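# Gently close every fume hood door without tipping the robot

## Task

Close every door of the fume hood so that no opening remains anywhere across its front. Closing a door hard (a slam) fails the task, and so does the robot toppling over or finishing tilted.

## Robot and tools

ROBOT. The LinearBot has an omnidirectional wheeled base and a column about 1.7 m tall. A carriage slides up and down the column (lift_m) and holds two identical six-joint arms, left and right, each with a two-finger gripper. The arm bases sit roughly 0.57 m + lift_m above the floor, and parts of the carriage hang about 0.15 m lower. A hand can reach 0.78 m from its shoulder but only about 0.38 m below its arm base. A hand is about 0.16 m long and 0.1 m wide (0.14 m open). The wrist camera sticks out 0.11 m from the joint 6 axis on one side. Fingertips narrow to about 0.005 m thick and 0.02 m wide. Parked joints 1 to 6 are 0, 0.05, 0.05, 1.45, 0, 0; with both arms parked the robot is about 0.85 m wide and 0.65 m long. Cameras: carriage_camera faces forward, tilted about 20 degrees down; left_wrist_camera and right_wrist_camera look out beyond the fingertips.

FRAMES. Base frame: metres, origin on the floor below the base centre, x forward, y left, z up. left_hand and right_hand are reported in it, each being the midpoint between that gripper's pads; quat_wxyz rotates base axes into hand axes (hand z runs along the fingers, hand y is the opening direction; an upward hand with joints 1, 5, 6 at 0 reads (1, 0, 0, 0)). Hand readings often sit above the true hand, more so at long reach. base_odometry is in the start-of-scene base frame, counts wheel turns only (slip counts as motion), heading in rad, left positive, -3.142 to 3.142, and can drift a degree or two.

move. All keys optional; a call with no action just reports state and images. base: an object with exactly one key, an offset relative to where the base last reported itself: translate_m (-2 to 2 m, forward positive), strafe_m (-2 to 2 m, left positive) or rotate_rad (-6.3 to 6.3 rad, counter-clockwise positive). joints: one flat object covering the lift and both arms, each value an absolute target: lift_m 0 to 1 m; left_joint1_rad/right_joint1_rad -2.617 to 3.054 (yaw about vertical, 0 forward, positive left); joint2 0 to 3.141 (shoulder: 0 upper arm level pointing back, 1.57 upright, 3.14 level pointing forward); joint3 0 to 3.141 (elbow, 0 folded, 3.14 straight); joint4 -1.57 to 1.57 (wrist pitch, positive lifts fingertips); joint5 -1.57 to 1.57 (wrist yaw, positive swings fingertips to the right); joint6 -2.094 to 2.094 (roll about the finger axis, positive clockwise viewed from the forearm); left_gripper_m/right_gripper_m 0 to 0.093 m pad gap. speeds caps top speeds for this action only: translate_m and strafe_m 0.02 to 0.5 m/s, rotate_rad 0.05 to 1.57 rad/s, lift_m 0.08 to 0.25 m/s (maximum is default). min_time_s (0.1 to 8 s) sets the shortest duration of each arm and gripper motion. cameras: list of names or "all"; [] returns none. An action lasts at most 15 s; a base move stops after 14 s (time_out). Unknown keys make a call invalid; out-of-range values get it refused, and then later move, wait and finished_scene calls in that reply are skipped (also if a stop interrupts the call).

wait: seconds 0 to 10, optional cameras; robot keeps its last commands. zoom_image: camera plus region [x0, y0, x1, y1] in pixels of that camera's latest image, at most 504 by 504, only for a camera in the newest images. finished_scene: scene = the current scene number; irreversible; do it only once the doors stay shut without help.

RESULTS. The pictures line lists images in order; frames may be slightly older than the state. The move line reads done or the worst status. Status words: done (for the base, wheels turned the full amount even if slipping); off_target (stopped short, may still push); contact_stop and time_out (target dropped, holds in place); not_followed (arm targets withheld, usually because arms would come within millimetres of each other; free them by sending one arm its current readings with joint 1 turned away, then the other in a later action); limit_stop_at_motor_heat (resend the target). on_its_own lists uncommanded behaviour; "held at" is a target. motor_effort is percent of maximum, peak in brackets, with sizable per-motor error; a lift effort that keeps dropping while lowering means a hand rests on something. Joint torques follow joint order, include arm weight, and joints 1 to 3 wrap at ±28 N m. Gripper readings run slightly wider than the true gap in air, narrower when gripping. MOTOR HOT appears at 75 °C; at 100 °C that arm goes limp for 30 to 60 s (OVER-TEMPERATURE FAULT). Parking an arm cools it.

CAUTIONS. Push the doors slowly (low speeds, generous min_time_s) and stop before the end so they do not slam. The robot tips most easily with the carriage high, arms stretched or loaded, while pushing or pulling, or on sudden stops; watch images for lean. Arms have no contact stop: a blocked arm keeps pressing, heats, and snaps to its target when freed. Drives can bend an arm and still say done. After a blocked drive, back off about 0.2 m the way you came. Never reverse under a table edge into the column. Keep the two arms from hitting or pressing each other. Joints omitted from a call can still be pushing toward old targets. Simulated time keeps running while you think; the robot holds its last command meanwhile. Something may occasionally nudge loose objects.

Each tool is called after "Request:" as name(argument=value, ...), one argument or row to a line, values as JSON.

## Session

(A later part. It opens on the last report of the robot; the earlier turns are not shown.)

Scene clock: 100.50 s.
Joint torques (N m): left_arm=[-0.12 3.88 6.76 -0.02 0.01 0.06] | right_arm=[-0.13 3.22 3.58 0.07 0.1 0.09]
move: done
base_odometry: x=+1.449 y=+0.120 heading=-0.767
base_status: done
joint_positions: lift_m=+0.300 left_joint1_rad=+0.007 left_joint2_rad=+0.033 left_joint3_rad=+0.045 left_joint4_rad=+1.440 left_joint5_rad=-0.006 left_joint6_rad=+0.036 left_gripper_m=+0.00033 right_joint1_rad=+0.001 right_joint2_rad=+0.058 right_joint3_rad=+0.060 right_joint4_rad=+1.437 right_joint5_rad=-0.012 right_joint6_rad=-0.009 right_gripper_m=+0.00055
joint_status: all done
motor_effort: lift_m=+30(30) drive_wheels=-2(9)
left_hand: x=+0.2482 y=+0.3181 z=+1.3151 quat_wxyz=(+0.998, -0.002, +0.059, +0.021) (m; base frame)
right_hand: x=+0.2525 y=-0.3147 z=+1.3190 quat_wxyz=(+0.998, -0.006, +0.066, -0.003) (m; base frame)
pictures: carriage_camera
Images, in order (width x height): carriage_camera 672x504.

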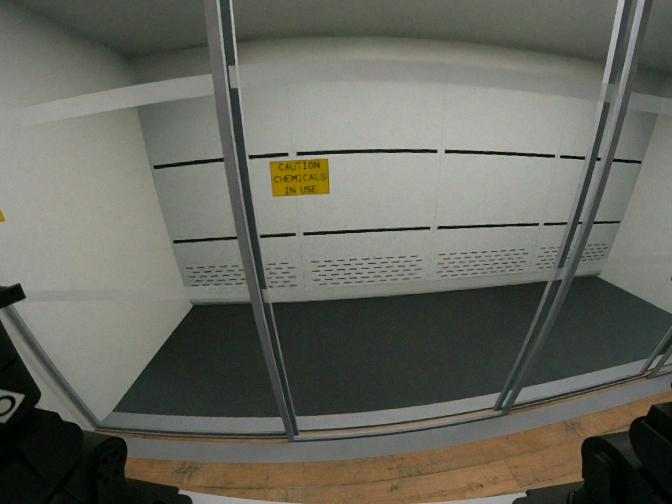

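Request:
move(
  base={"strafe_m": 0.3},
  cameras=["carriage_camera"],
)

Request:
zoom_image(
  camera="carriage_camera",
  region=[290, 0, 440, 150],
)

Request:
zoom_image(
  camera="carriage_camera",
  region=[290, 300, 440, 450],
)

Request:
zoom_image(
  camera="carriage_camera",
  region=[60, 0, 210, 150],
)

Request:
zoom_image(
  camera="carriage_camera",
  region=[60, 300, 210, 450],
)

Request:
move(
  base={"strafe_m": -1.1},
  cameras=["carriage_camera"],
)

Request:
zoom_image(
  camera="carriage_camera",
  region=[270, 0, 420, 150],
)

Request:
zoom_image(
  camera="carriage_camera",
  region=[270, 150, 420, 300],
)

Request:
zoom_image(
  camera="carriage_camera",
  region=[270, 300, 420, 450],
)

Request:
move(
  base={"strafe_m": -1.1},
  cameras=["carriage_camera"],
)

Request:
zoom_image(
  camera="carriage_camera",
  region=[270, 0, 420, 150],
)

Request:
zoom_image(
  camera="carriage_camera",
  region=[270, 300, 420, 450],
)

Request:
zoom_image(
  camera="carriage_camera",
  region=[520, 0, 670, 150],
)

Request:
zoom_image(
  camera="carriage_camera",
  region=[520, 300, 670, 450],
)

Scene clock: 103.57 s.
Joint torques (N m): left_arm=[0.1 3.86 6.76 0.02 0 0.01] | right_arm=[-0.38 3.38 3.69 0.05 0.1 0.13]
move: done
base_odometry: x=+1.657 y=+0.336 heading=-0.767
base_status: done
joint_positions: lift_m=+0.300 left_joint1_rad=+0.006 left_joint2_rad=+0.033 left_joint3_rad=+0.045 left_joint4_rad=+1.440 left_joint5_rad=-0.006 left_joint6_rad=+0.036 left_gripper_m=+0.00033 right_joint1_rad=+0.001 right_joint2_rad=+0.058 right_joint3_rad=+0.060 right_joint4_rad=+1.438 right_joint5_rad=-0.011 right_joint6_rad=-0.009 right_gripper_m=+0.00055
joint_status: not commanded
motor_effort: lift_m=+30(30) drive_wheels=+1(10)
left_hand: x=+0.2482 y=+0.3181 z=+1.3151 quat_wxyz=(+0.998, -0.002, +0.059, +0.021) (m; base frame)
right_hand: x=+0.2522 y=-0.3150 z=+1.3190 quat_wxyz=(+0.998, -0.006, +0.066, -0.004) (m; base frame)
pictures: carriage_camera
Images, in order (width x height): carriage_camera 672x504.

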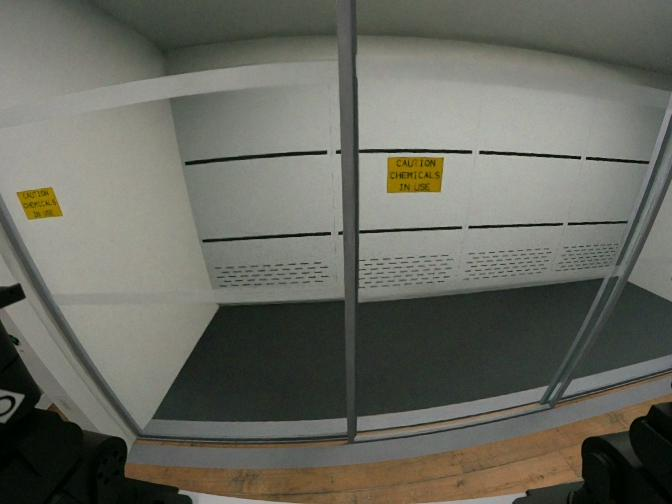

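Scaled by 3.360 from the camera's 672x504 image, which has a finer 960x720 frame.

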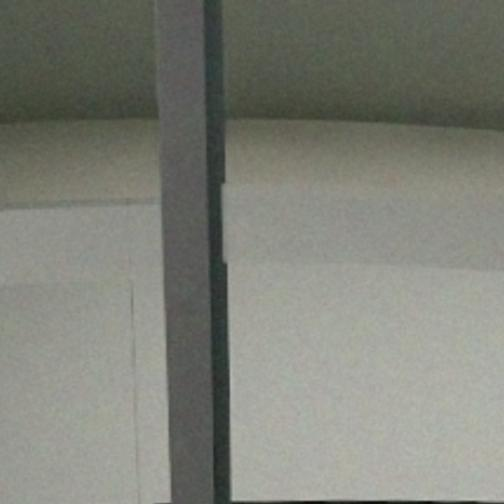

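Scaled by 3.360 from the camera's 672x504 image, which has a finer 960x720 frame.

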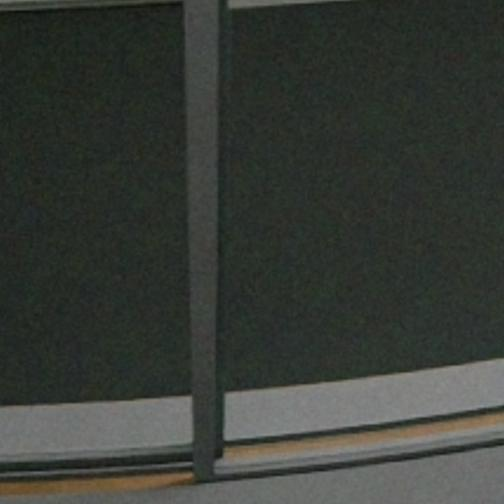

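Scaled by 3.360 from the camera's 672x504 image, which has a finer 960x720 frame.

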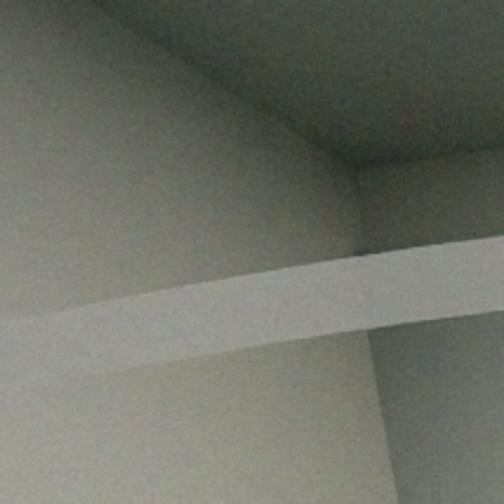

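Scaled by 3.360 from the camera's 672x504 image, which has a finer 960x720 frame.

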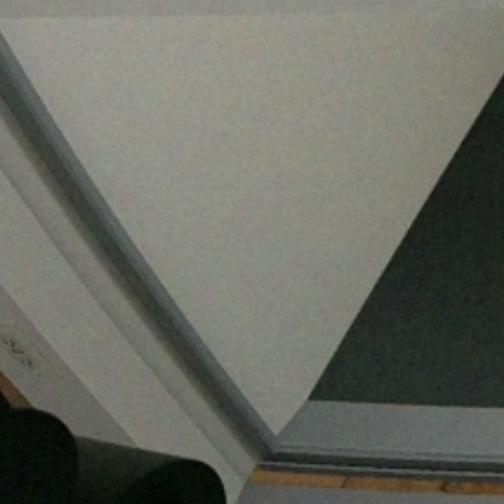

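Scene clock: 108.17 s.
Joint torques (N m): left_arm=[-0.09 3.74 6.5 -0.01 0.02 0.04] | right_arm=[-0.42 3.36 3.82 0.02 0.09 0.12]
move: done
base_odometry: x=+0.893 y=-0.455 heading=-0.767
base_status: done
joint_positions: lift_m=+0.300 left_joint1_rad=+0.007 left_joint2_rad=+0.033 left_joint3_rad=+0.045 left_joint4_rad=+1.442 left_joint5_rad=-0.006 left_joint6_rad=+0.036 left_gripper_m=+0.00033 right_joint1_rad=+0.001 right_joint2_rad=+0.058 right_joint3_rad=+0.059 right_joint4_rad=+1.443 right_joint5_rad=-0.010 right_joint6_rad=-0.009 right_gripper_m=+0.00055
joint_status: not commanded
motor_effort: lift_m=+29(30) drive_wheels=-2(11)
left_hand: x=+0.2478 y=+0.3180 z=+1.3152 quat_wxyz=(+0.998, -0.002, +0.058, +0.021) (m; base frame)
right_hand: x=+0.2512 y=-0.3152 z=+1.3189 quat_wxyz=(+0.998, -0.005, +0.063, -0.004) (m; base frame)
pictures: carriage_camera
Images, in order (width x height): carriage_camera 672x504.

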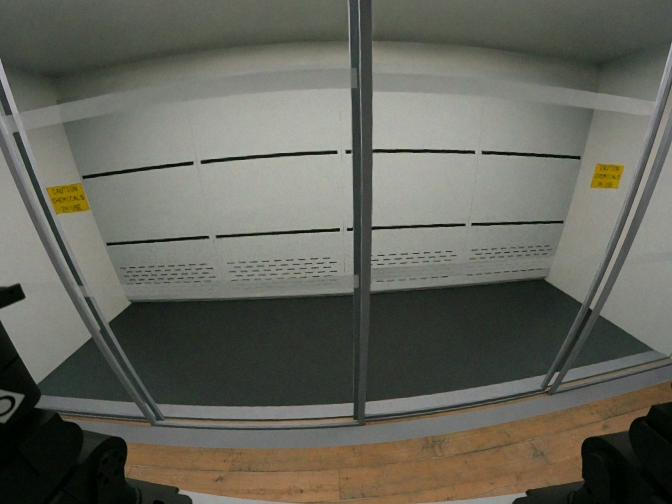

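Scaled by 3.360 from the camera's 672x504 image, which has a finer 960x720 frame.

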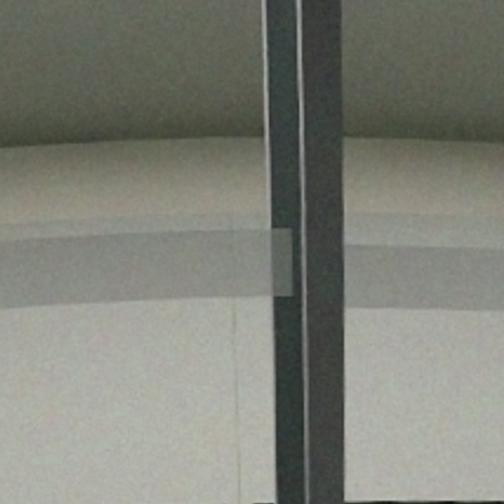

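Scaled by 3.360 from the camera's 672x504 image, which has a finer 960x720 frame.

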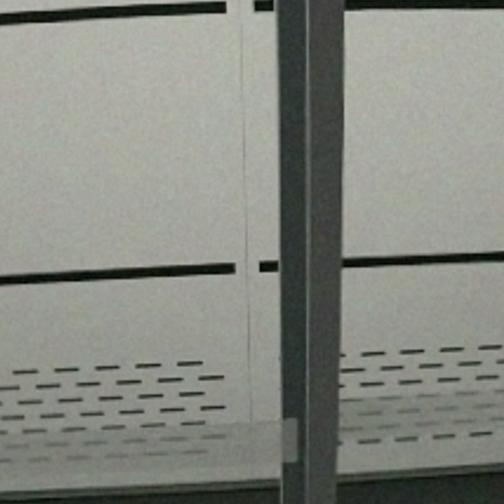

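Scaled by 3.360 from the camera's 672x504 image, which has a finer 960x720 frame.

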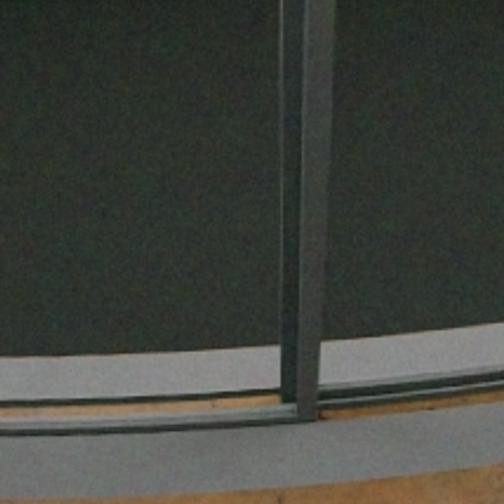

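Scene clock: 112.77 s.
Joint torques (N m): left_arm=[-0.25 3.84 6.52 -0.04 0.02 0.07] | right_arm=[-0.46 3.51 3.64 -0.03 0.04 0.1]
move: done
base_odometry: x=+0.129 y=-1.247 heading=-0.768
base_status: done
joint_positions: lift_m=+0.300 left_joint1_rad=+0.007 left_joint2_rad=+0.033 left_joint3_rad=+0.045 left_joint4_rad=+1.442 left_joint5_rad=-0.005 left_joint6_rad=+0.036 left_gripper_m=+0.00033 right_joint1_rad=+0.001 right_joint2_rad=+0.058 right_joint3_rad=+0.059 right_joint4_rad=+1.443 right_joint5_rad=-0.009 right_joint6_rad=-0.009 right_gripper_m=+0.00055
joint_status: not commanded
motor_effort: lift_m=+30(30) drive_wheels=-2(10)
left_hand: x=+0.2478 y=+0.3180 z=+1.3152 quat_wxyz=(+0.998, -0.002, +0.058, +0.022) (m; base frame)
right_hand: x=+0.2512 y=-0.3152 z=+1.3189 quat_wxyz=(+0.998, -0.005, +0.063, -0.004) (m; base frame)
pictures: carriage_camera
Images, in order (width x height): carriage_camera 672x504.

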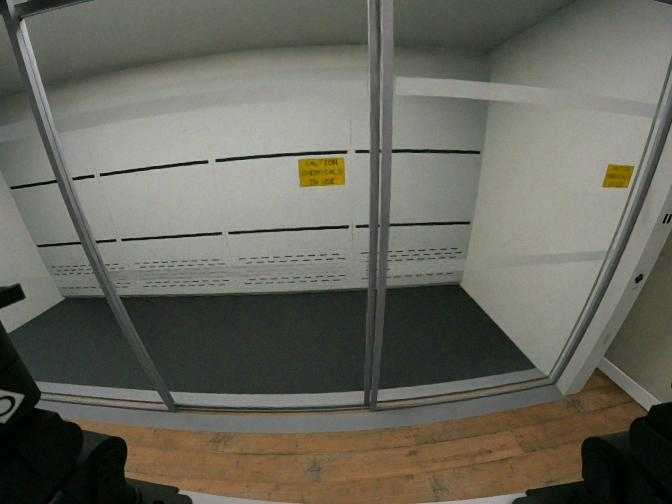

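Scaled by 3.360 from the camera's 672x504 image, which has a finer 960x720 frame.

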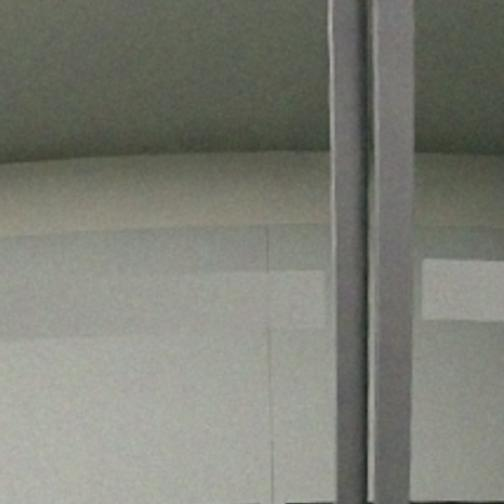

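Scaled by 3.360 from the camera's 672x504 image, which has a finer 960x720 frame.

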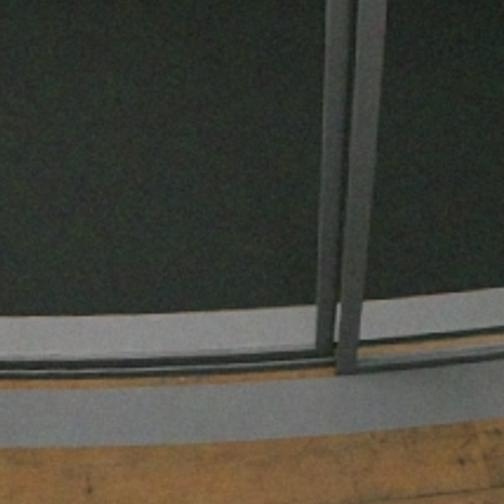

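Scaled by 3.360 from the camera's 672x504 image, which has a finer 960x720 frame.

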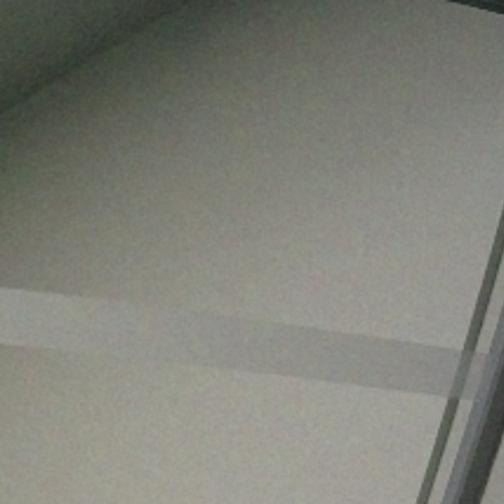

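Scaled by 3.360 from the camera's 672x504 image, which has a finer 960x720 frame.

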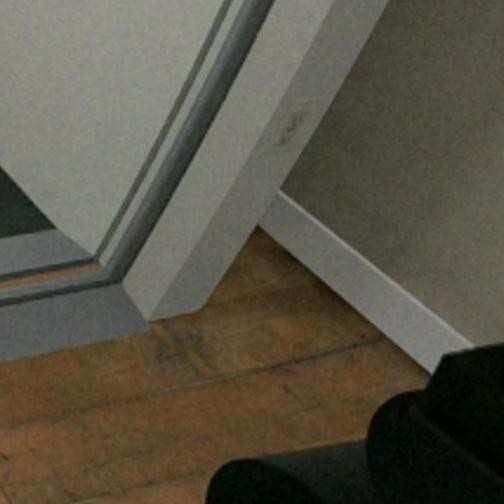

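Request:
move(
  base={"strafe_m": -0.16},
  joints={"left_joint1_rad": 0, "left_joint2_rad": 1.0, "left_joint3_rad": 1.0, "left_joint4_rad": 0.0, "left_joint5_rad": 1.2, "left_joint6_rad": 0},
  min_time_s=2,
  cameras=["carriage_camera"],
)

Request:
move(
  base={"translate_m": 0.38},
  speeds={"translate_m": 0.15},
  cameras=["carriage_camera","left_wrist_camera"],
)

Request:
zoom_image(
  camera="carriage_camera",
  region=[200, 80, 450, 230],
)

Scene clock: 116.47 s.
Joint torques (N m): left_arm=[-0.5 -2.03 12.27 1.65 0.17 -0.14] | right_arm=[-0.38 3.37 3.74 -0.01 0.04 0.11]
move: done
base_odometry: x=+0.018 y=-1.362 heading=-0.768
base_status: done
joint_positions: lift_m=+0.300 left_joint1_rad=+0.006 left_joint2_rad=+0.996 left_joint3_rad=+0.960 left_joint4_rad=+0.010 left_joint5_rad=+1.186 left_joint6_rad=+0.015 left_gripper_m=+0.00033 right_joint1_rad=+0.001 right_joint2_rad=+0.058 right_joint3_rad=+0.059 right_joint4_rad=+1.443 right_joint5_rad=-0.007 right_joint6_rad=-0.009 right_gripper_m=+0.00055
joint_status: all done
motor_effort: lift_m=+30(30) drive_wheels=+1(11)
left_hand: x=+0.4816 y=+0.1590 z=+1.2684 quat_wxyz=(+0.583, +0.393, +0.592, -0.394) (m; base frame)
right_hand: x=+0.2512 y=-0.3156 z=+1.3189 quat_wxyz=(+0.998, -0.004, +0.063, -0.004) (m; base frame)
pictures: carriage_camera
Images, in order (width x height): carriage_camera 672x504.

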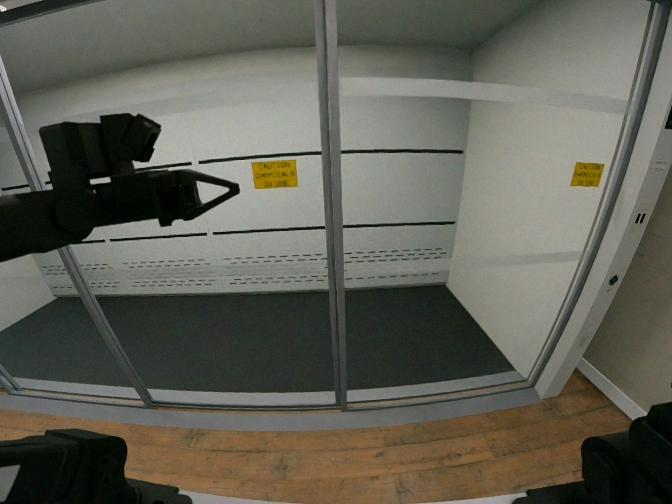

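Scene clock: 120.00 s.
Joint torques (N m): left_arm=[-0.49 -2.33 12.23 1.71 0.05 -0.14] | right_arm=[-0.28 3.37 3.74 0.01 0.02 0.09]
move: done
base_odometry: x=+0.291 y=-1.626 heading=-0.768
base_status: done
joint_positions: lift_m=+0.300 left_joint1_rad=+0.006 left_joint2_rad=+0.999 left_joint3_rad=+0.962 left_joint4_rad=+0.006 left_joint5_rad=+1.189 left_joint6_rad=+0.015 left_gripper_m=+0.00033 right_joint1_rad=+0.001 right_joint2_rad=+0.058 right_joint3_rad=+0.059 right_joint4_rad=+1.444 right_joint5_rad=-0.007 right_joint6_rad=-0.009 right_gripper_m=+0.00055
joint_status: not commanded
motor_effort: lift_m=+30(30) drive_wheels=+1(9)
left_hand: x=+0.4817 y=+0.1588 z=+1.2679 quat_wxyz=(+0.580, +0.393, +0.593, -0.396) (m; base frame)
right_hand: x=+0.2508 y=-0.3156 z=+1.3189 quat_wxyz=(+0.998, -0.004, +0.063, -0.004) (m; base frame)
pictures: carriage_camera, left_wrist_camera
Images, in order (width x height): carriage_camera 672x504, left_wrist_camera 672x504.

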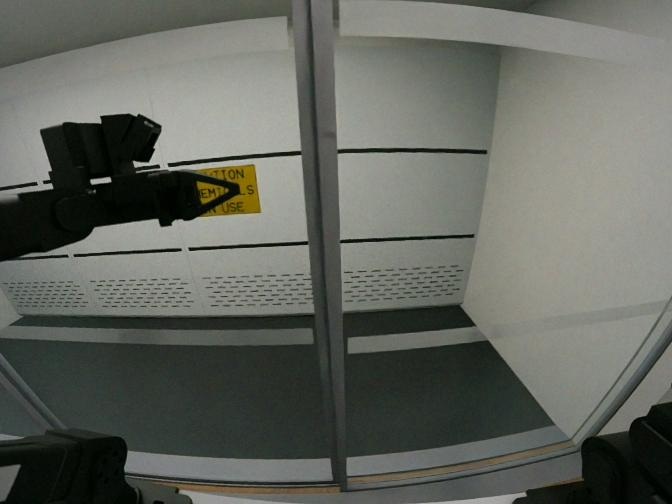

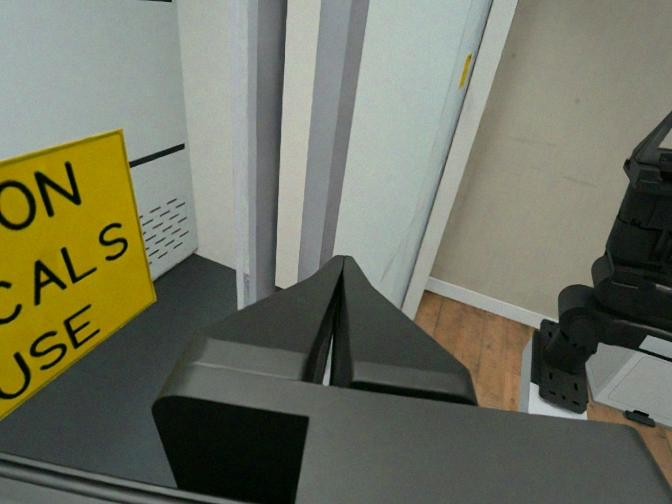

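Scaled by 2.016 from the camera's 672x504 image, which has a finer 960x720 frame.

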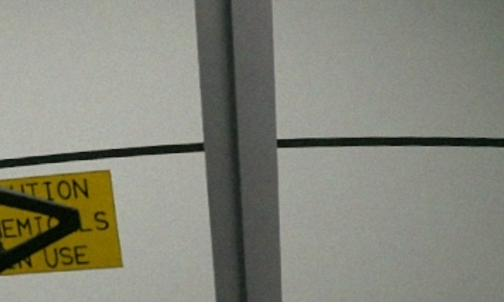

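Request:
move(
  base={"translate_m": 0.05},
  speeds={"translate_m": 0.08},
  cameras=["left_wrist_camera"],
)

Request:
move(
  base={"strafe_m": -0.07},
  speeds={"strafe_m": 0.08},
  cameras=["carriage_camera","left_wrist_camera"],
)

Request:
zoom_image(
  camera="carriage_camera",
  region=[200, 80, 450, 230],
)

Scene clock: 121.60 s.
Joint torques (N m): left_arm=[-0.76 -2.66 12.22 1.7 0.06 -0.14] | right_arm=[-0.13 3.44 3.48 -0.03 0.03 0.09]
move: done
base_odometry: x=+0.327 y=-1.661 heading=-0.769
base_status: done
joint_positions: lift_m=+0.300 left_joint1_rad=+0.005 left_joint2_rad=+1.000 left_joint3_rad=+0.962 left_joint4_rad=+0.005 left_joint5_rad=+1.190 left_joint6_rad=+0.015 left_gripper_m=+0.00033 right_joint1_rad=+0.001 right_joint2_rad=+0.057 right_joint3_rad=+0.059 right_joint4_rad=+1.445 right_joint5_rad=-0.007 right_joint6_rad=-0.009 right_gripper_m=+0.00055
joint_status: not commanded
motor_effort: lift_m=+29(30) drive_wheels=+1(12)
left_hand: x=+0.4818 y=+0.1585 z=+1.2675 quat_wxyz=(+0.580, +0.393, +0.593, -0.397) (m; base frame)
right_hand: x=+0.2504 y=-0.3156 z=+1.3189 quat_wxyz=(+0.998, -0.004, +0.062, -0.004) (m; base frame)
pictures: left_wrist_camera
Images, in order (width x height): left_wrist_camera 672x504.

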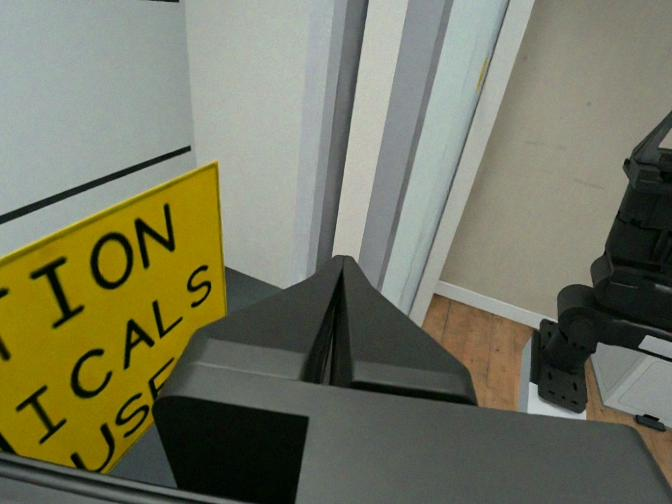

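Scene clock: 123.43 s.
Joint torques (N m): left_arm=[-0.38 -2.63 11.95 1.73 0.11 -0.13] | right_arm=[-0.16 3.55 3.49 -0.06 0 0.09]
move: done
base_odometry: x=+0.278 y=-1.711 heading=-0.769
base_status: done
joint_positions: lift_m=+0.300 left_joint1_rad=+0.004 left_joint2_rad=+1.000 left_joint3_rad=+0.962 left_joint4_rad=+0.005 left_joint5_rad=+1.190 left_joint6_rad=+0.014 left_gripper_m=+0.00033 right_joint1_rad=+0.001 right_joint2_rad=+0.057 right_joint3_rad=+0.059 right_joint4_rad=+1.445 right_joint5_rad=-0.007 right_joint6_rad=-0.009 right_gripper_m=+0.00055
joint_status: not commanded
motor_effort: lift_m=+30(30) drive_wheels=+0(8)
left_hand: x=+0.4816 y=+0.1582 z=+1.2675 quat_wxyz=(+0.579, +0.393, +0.593, -0.398) (m; base frame)
right_hand: x=+0.2504 y=-0.3156 z=+1.3189 quat_wxyz=(+0.998, -0.004, +0.062, -0.004) (m; base frame)
pictures: carriage_camera, left_wrist_camera
Images, in order (width x height): carriage_camera 672x504, left_wrist_camera 672x504.

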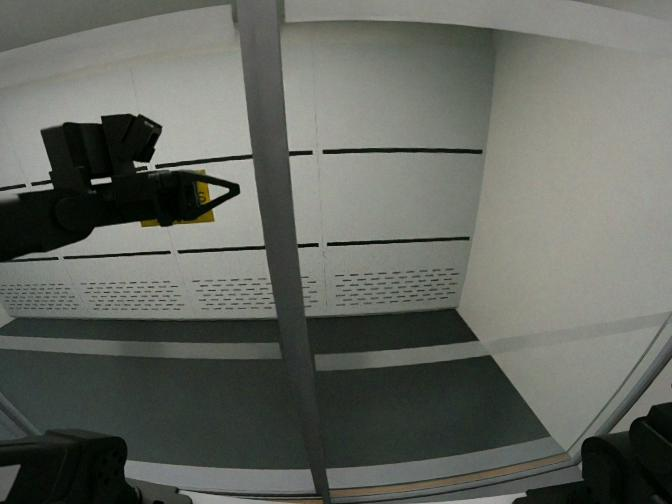

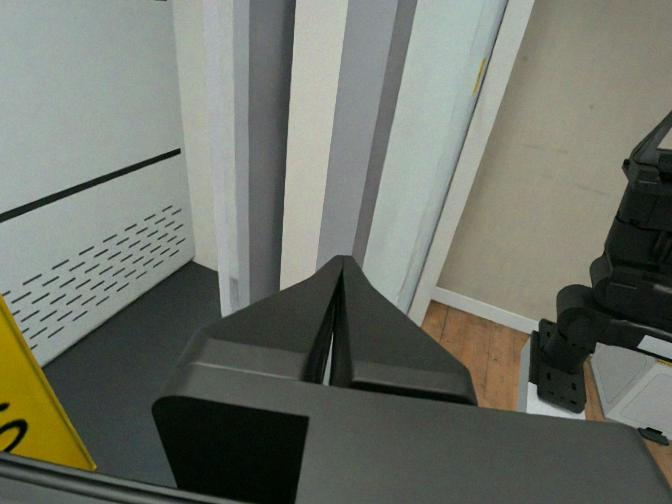

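Scaled by 2.016 from the camera's 672x504 image, which has a finer 960x720 frame.

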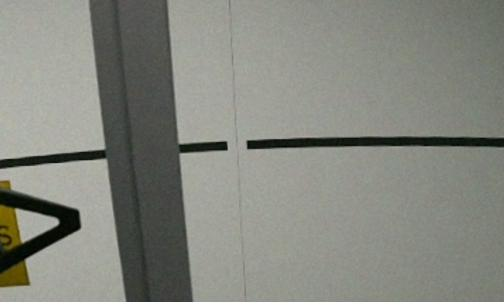

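Request:
move(
  base={"translate_m": 0.04},
  speeds={"translate_m": 0.05},
  cameras=["carriage_camera","left_wrist_camera"],
)

Scene clock: 124.87 s.
Joint torques (N m): left_arm=[-0.35 -0.87 11.67 1.72 -0.32 -0.11] | right_arm=[-0.28 3.38 3.71 -0.07 0.02 0.09]
move: done
base_odometry: x=+0.307 y=-1.739 heading=-0.769
base_status: done
joint_positions: lift_m=+0.300 left_joint1_rad=+0.002 left_joint2_rad=+0.984 left_joint3_rad=+0.963 left_joint4_rad=-0.002 left_joint5_rad=+1.230 left_joint6_rad=+0.015 left_gripper_m=+0.00033 right_joint1_rad=+0.001 right_joint2_rad=+0.057 right_joint3_rad=+0.059 right_joint4_rad=+1.445 right_joint5_rad=-0.007 right_joint6_rad=-0.009 right_gripper_m=+0.00055
joint_status: not commanded
motor_effort: lift_m=+29(30) drive_wheels=+1(7)
left_hand: x=+0.4705 y=+0.1554 z=+1.2708 quat_wxyz=(+0.574, +0.407, +0.582, -0.408) (m; base frame)
right_hand: x=+0.2503 y=-0.3156 z=+1.3189 quat_wxyz=(+0.998, -0.004, +0.062, -0.004) (m; base frame)
pictures: carriage_camera, left_wrist_camera
Images, in order (width x height): carriage_camera 672x504, left_wrist_camera 672x504.

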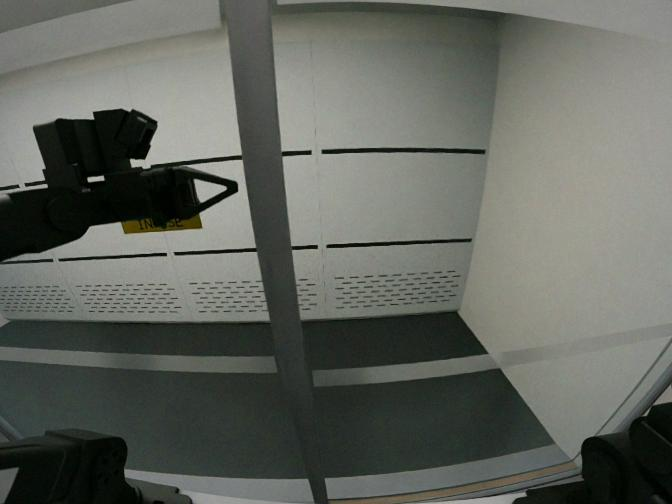

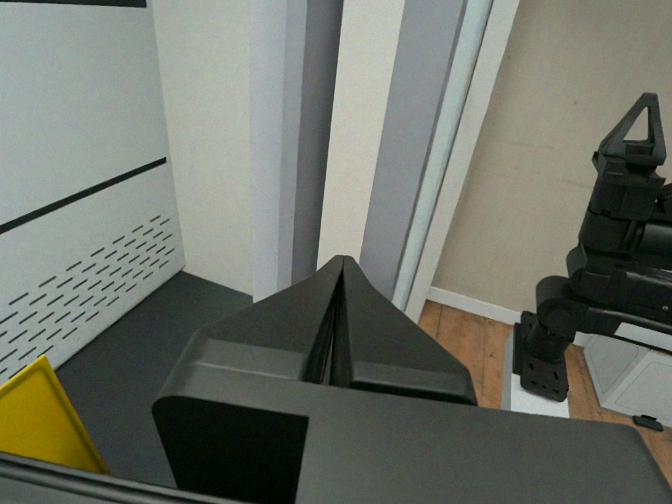

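Request:
move(
  base={"strafe_m": -0.06},
  speeds={"strafe_m": 0.04},
  cameras=["carriage_camera","left_wrist_camera"],
)

Scene clock: 126.90 s.
Joint torques (N m): left_arm=[-2.95 0.69 11.48 2.07 0.49 0.15] | right_arm=[-0.31 3.59 3.62 -0.05 0.01 0.11]
move: done
base_odometry: x=+0.265 y=-1.782 heading=-0.769
base_status: done
joint_positions: lift_m=+0.300 left_joint1_rad=+0.031 left_joint2_rad=+0.970 left_joint3_rad=+0.967 left_joint4_rad=-0.028 left_joint5_rad=+1.153 left_joint6_rad=-0.006 left_gripper_m=+0.00033 right_joint1_rad=+0.001 right_joint2_rad=+0.057 right_joint3_rad=+0.059 right_joint4_rad=+1.445 right_joint5_rad=-0.007 right_joint6_rad=-0.009 right_gripper_m=+0.00055
joint_status: not commanded
motor_effort: lift_m=+30(30) drive_wheels=+2(8)
left_hand: x=+0.4830 y=+0.1680 z=+1.2723 quat_wxyz=(+0.589, +0.368, +0.609, -0.384) (m; base frame)
right_hand: x=+0.2503 y=-0.3156 z=+1.3189 quat_wxyz=(+0.998, -0.004, +0.062, -0.004) (m; base frame)
pictures: carriage_camera, left_wrist_camera
Images, in order (width x height): carriage_camera 672x504, left_wrist_camera 672x504.

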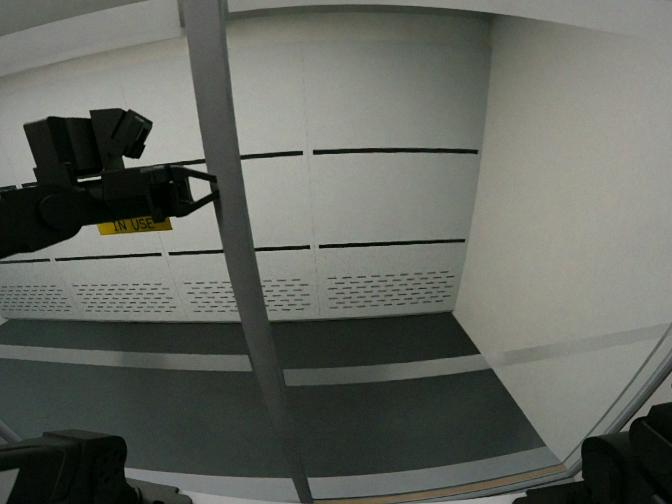

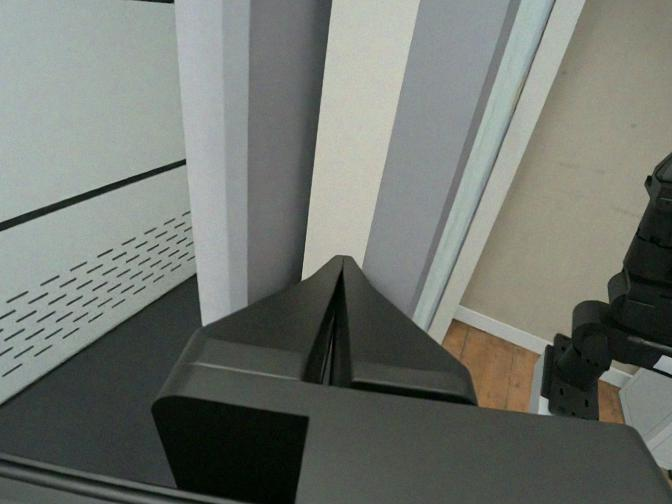

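Request:
move(
  base={"strafe_m": -0.04},
  speeds={"strafe_m": 0.04},
  cameras=["carriage_camera","left_wrist_camera"],
)

Request:
zoom_image(
  camera="carriage_camera",
  region=[100, 80, 350, 230],
)

Scene clock: 128.60 s.
Joint torques (N m): left_arm=[-8.77 3.33 11.38 2.54 1.66 0.03] | right_arm=[-0.32 3.25 3.74 -0.08 0.01 0.12]
move: done
base_odometry: x=+0.238 y=-1.811 heading=-0.768
base_status: done
joint_positions: lift_m=+0.300 left_joint1_rad=+0.095 left_joint2_rad=+0.940 left_joint3_rad=+0.967 left_joint4_rad=-0.068 left_joint5_rad=+1.056 left_joint6_rad=-0.003 left_gripper_m=+0.00034 right_joint1_rad=+0.001 right_joint2_rad=+0.057 right_joint3_rad=+0.059 right_joint4_rad=+1.445 right_joint5_rad=-0.007 right_joint6_rad=-0.009 right_gripper_m=+0.00055
joint_status: not commanded
motor_effort: lift_m=+30(30) drive_wheels=+5(9)
left_hand: x=+0.4977 y=+0.1931 z=+1.2729 quat_wxyz=(+0.614, +0.318, +0.639, -0.336) (m; base frame)
right_hand: x=+0.2503 y=-0.3156 z=+1.3189 quat_wxyz=(+0.998, -0.004, +0.062, -0.004) (m; base frame)
pictures: carriage_camera, left_wrist_camera
Images, in order (width x height): carriage_camera 672x504, left_wrist_camera 672x504.

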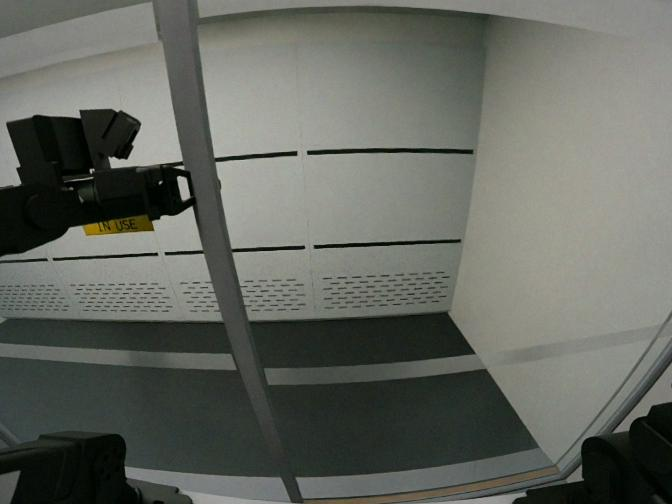

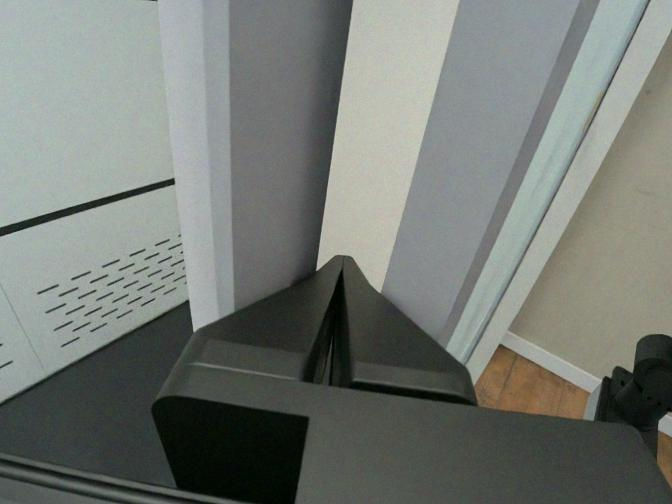

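Scaled by 2.016 from the camera's 672x504 image, which has a finer 960x720 frame.

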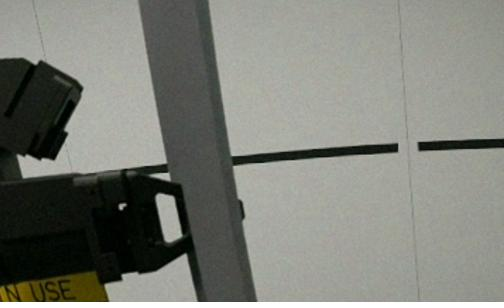

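Request:
move(
  base={"strafe_m": -0.03},
  speeds={"strafe_m": 0.04},
  cameras=["carriage_camera","left_wrist_camera"],
)

Request:
zoom_image(
  camera="left_wrist_camera",
  region=[200, 100, 500, 400],
)

Scene clock: 130.10 s.
Joint torques (N m): left_arm=[-17.09 4.55 11.41 2.72 1.27 -0.36] | right_arm=[-0.24 3.6 3.71 -0.02 0.03 0.07]
move: done
base_odometry: x=+0.218 y=-1.832 heading=-0.767
base_status: done
joint_positions: lift_m=+0.300 left_joint1_rad=+0.188 left_joint2_rad=+0.928 left_joint3_rad=+0.967 left_joint4_rad=-0.086 left_joint5_rad=+1.087 left_joint6_rad=+0.034 left_gripper_m=+0.00003 right_joint1_rad=+0.001 right_joint2_rad=+0.057 right_joint3_rad=+0.059 right_joint4_rad=+1.445 right_joint5_rad=-0.007 right_joint6_rad=-0.009 right_gripper_m=+0.00055
joint_status: not commanded
motor_effort: lift_m=+30(30) drive_wheels=+14(21)
left_hand: x=+0.5004 y=+0.2156 z=+1.2733 quat_wxyz=(+0.629, +0.308, +0.645, -0.306) (m; base frame)
right_hand: x=+0.2503 y=-0.3156 z=+1.3189 quat_wxyz=(+0.998, -0.004, +0.062, -0.004) (m; base frame)
pictures: carriage_camera, left_wrist_camera
Images, in order (width x height): carriage_camera 672x504, left_wrist_camera 672x504.

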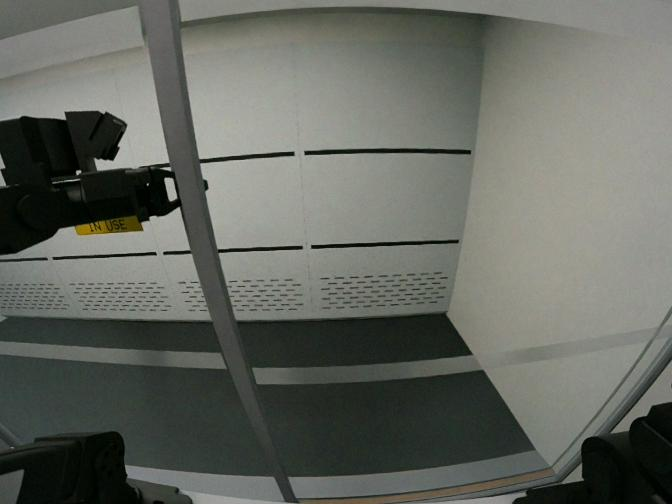

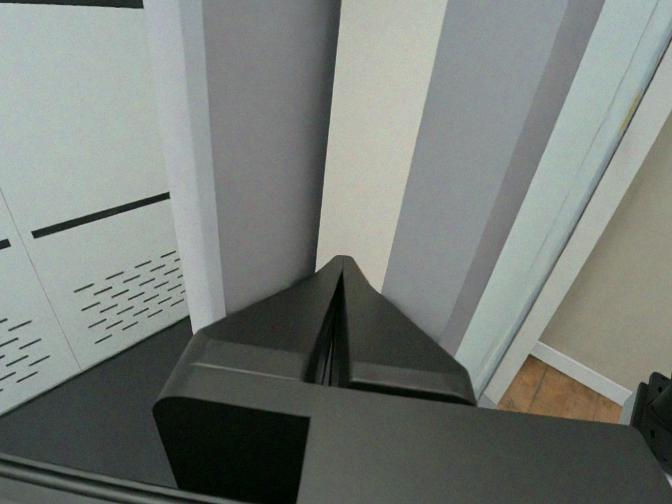

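Scaled by 1.680 from the camera's 672x504 image, which has a finer 960x720 frame.

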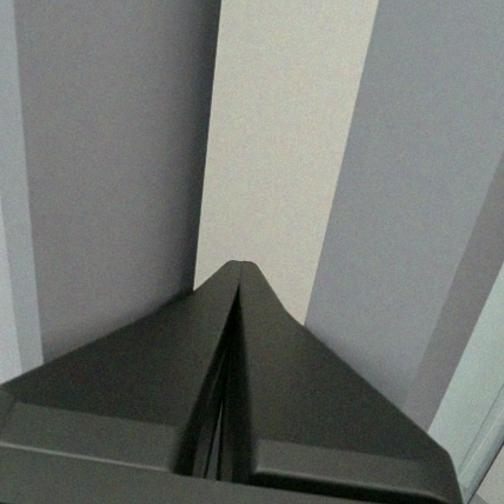

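Request:
move(
  base={"strafe_m": 0.07},
  speeds={"strafe_m": 0.05},
  cameras=[],
)

Request:
move(
  base={"translate_m": -0.06},
  speeds={"translate_m": 0.08},
  cameras=["carriage_camera","left_wrist_camera"],
)

Request:
move(
  base={"strafe_m": 0.13},
  speeds={"strafe_m": 0.1},
  cameras=["carriage_camera","left_wrist_camera"],
)

Request:
zoom_image(
  camera="carriage_camera",
  region=[200, 80, 450, 230],
)

Scene clock: 132.43 s.
Joint torques (N m): left_arm=[-0.98 0.38 10.73 2.09 0.76 0.18] | right_arm=[-0.35 3.51 3.71 -0.03 0.02 0.11]
move: done
base_odometry: x=+0.266 y=-1.782 heading=-0.767
base_status: done
joint_positions: lift_m=+0.300 left_joint1_rad=+0.009 left_joint2_rad=+0.971 left_joint3_rad=+0.973 left_joint4_rad=-0.028 left_joint5_rad=+1.130 left_joint6_rad=-0.013 left_gripper_m=+0.00039 right_joint1_rad=+0.001 right_joint2_rad=+0.057 right_joint3_rad=+0.058 right_joint4_rad=+1.445 right_joint5_rad=-0.006 right_joint6_rad=-0.009 right_gripper_m=+0.00055
joint_status: not commanded
motor_effort: lift_m=+30(30) drive_wheels=-5(12)
left_hand: x=+0.4834 y=+0.1639 z=+1.2740 quat_wxyz=(+0.589, +0.367, +0.609, -0.384) (m; base frame)
right_hand: x=+0.2505 y=-0.3157 z=+1.3187 quat_wxyz=(+0.998, -0.004, +0.062, -0.004) (m; base frame)
pictures: none
No camera images: "cameras" was empty.

Scene clock: 133.90 s.
Joint torques (N m): left_arm=[-0.05 -2.93 10.39 1.76 0.17 0.13] | right_arm=[-0.28 3.49 3.6 -0.08 0.03 0.12]
move: done
base_odometry: x=+0.223 y=-1.741 heading=-0.767
base_status: done
joint_positions: lift_m=+0.300 left_joint1_rad=+0.004 left_joint2_rad=+1.006 left_joint3_rad=+0.977 left_joint4_rad=+0.000 left_joint5_rad=+1.186 left_joint6_rad=-0.010 left_gripper_m=+0.00033 right_joint1_rad=+0.001 right_joint2_rad=+0.057 right_joint3_rad=+0.058 right_joint4_rad=+1.446 right_joint5_rad=-0.006 right_joint6_rad=-0.009 right_gripper_m=+0.00055
joint_status: not commanded
motor_effort: lift_m=+29(30) drive_wheels=+0(11)
left_hand: x=+0.4832 y=+0.1586 z=+1.2712 quat_wxyz=(+0.577, +0.385, +0.598, -0.403) (m; base frame)
right_hand: x=+0.2504 y=-0.3157 z=+1.3187 quat_wxyz=(+0.998, -0.004, +0.062, -0.004) (m; base frame)
pictures: carriage_camera, left_wrist_camera
Images, in order (width x height): carriage_camera 672x504, left_wrist_camera 672x504.

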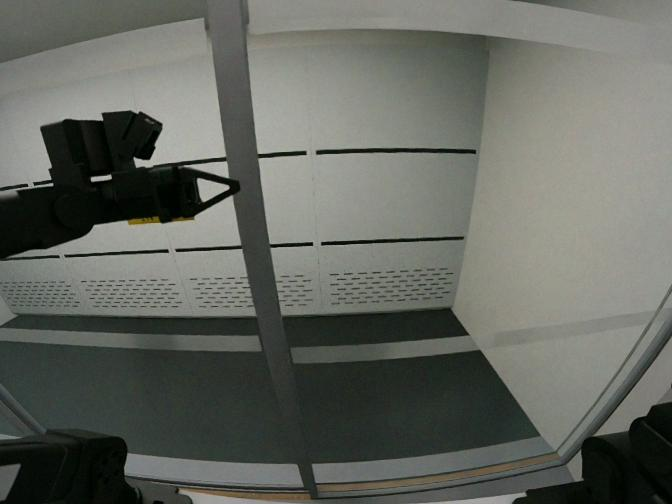

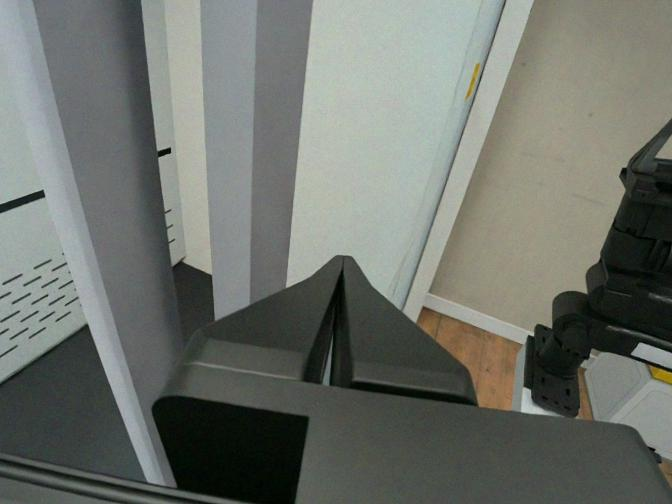

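Scene clock: 136.13 s.
Joint torques (N m): left_arm=[-0.43 -2.96 10.44 1.72 0.12 0.18] | right_arm=[-0.43 3.25 3.66 -0.05 0.01 0.09]
move: done
base_odometry: x=+0.313 y=-1.647 heading=-0.767
base_status: done
joint_positions: lift_m=+0.300 left_joint1_rad=+0.002 left_joint2_rad=+1.006 left_joint3_rad=+0.977 left_joint4_rad=+0.000 left_joint5_rad=+1.189 left_joint6_rad=-0.010 left_gripper_m=+0.00033 right_joint1_rad=+0.001 right_joint2_rad=+0.057 right_joint3_rad=+0.058 right_joint4_rad=+1.446 right_joint5_rad=-0.006 right_joint6_rad=-0.009 right_gripper_m=+0.00055
joint_status: not commanded
motor_effort: lift_m=+30(30) drive_wheels=+0(7)
left_hand: x=+0.4823 y=+0.1579 z=+1.2712 quat_wxyz=(+0.575, +0.387, +0.597, -0.404) (m; base frame)
right_hand: x=+0.2504 y=-0.3158 z=+1.3188 quat_wxyz=(+0.998, -0.003, +0.062, -0.004) (m; base frame)
pictures: carriage_camera, left_wrist_camera
Images, in order (width x height): carriage_camera 672x504, left_wrist_camera 672x504.

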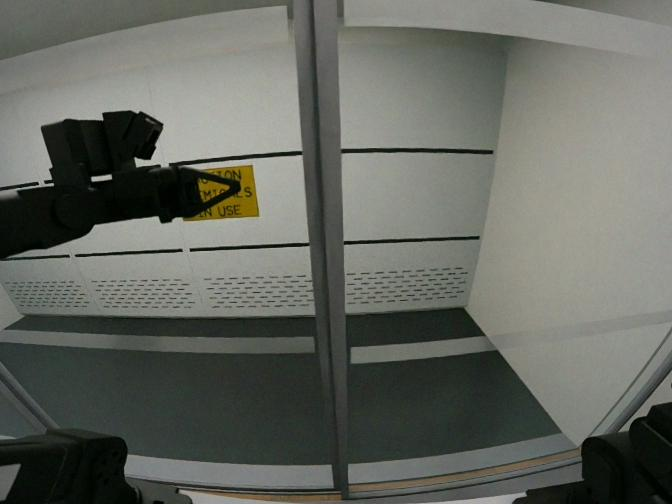

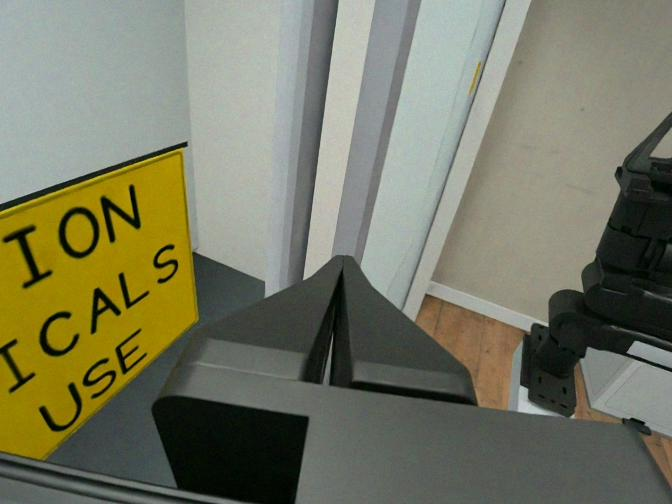

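Scaled by 2.016 from the camera's 672x504 image, which has a finer 960x720 frame.

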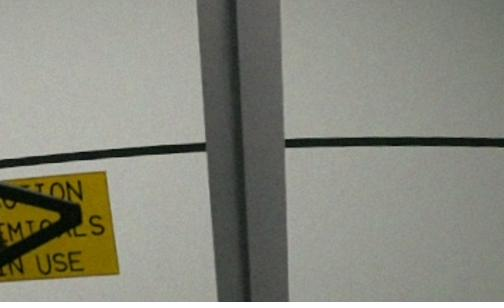

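Request:
move(
  base={"translate_m": 0.08},
  speeds={"translate_m": 0.05},
  cameras=["left_wrist_camera"],
)

Scene clock: 138.33 s.
Joint torques (N m): left_arm=[-0.03 3.48 10.35 1.97 -1.31 0.07] | right_arm=[-0.24 3.73 3.71 -0.09 0.01 0.06]
move: done
base_odometry: x=+0.370 y=-1.702 heading=-0.766
base_status: done
joint_positions: lift_m=+0.300 left_joint1_rad=+0.000 left_joint2_rad=+0.942 left_joint3_rad=+0.977 left_joint4_rad=-0.034 left_joint5_rad=+1.317 left_joint6_rad=-0.005 left_gripper_m=+0.00033 right_joint1_rad=+0.001 right_joint2_rad=+0.057 right_joint3_rad=+0.058 right_joint4_rad=+1.446 right_joint5_rad=-0.006 right_joint6_rad=-0.009 right_gripper_m=+0.00055
joint_status: not commanded
motor_effort: lift_m=+30(30) drive_wheels=+3(12)
left_hand: x=+0.4435 y=+0.1505 z=+1.2815 quat_wxyz=(+0.558, +0.431, +0.560, -0.434) (m; base frame)
right_hand: x=+0.2502 y=-0.3158 z=+1.3188 quat_wxyz=(+0.998, -0.003, +0.062, -0.004) (m; base frame)
pictures: left_wrist_camera
Images, in order (width x height): left_wrist_camera 672x504.

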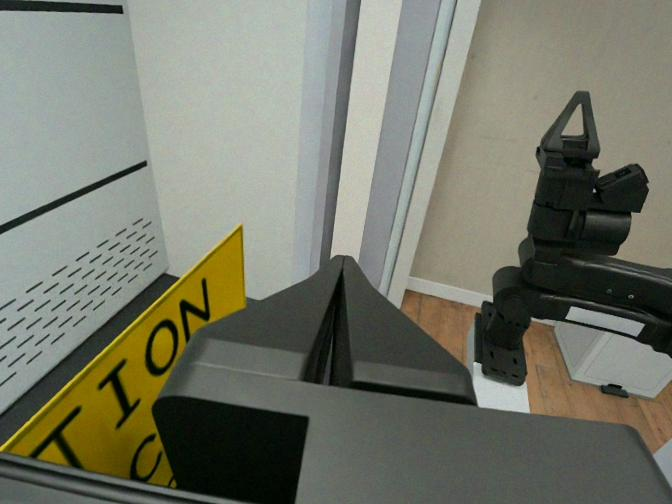

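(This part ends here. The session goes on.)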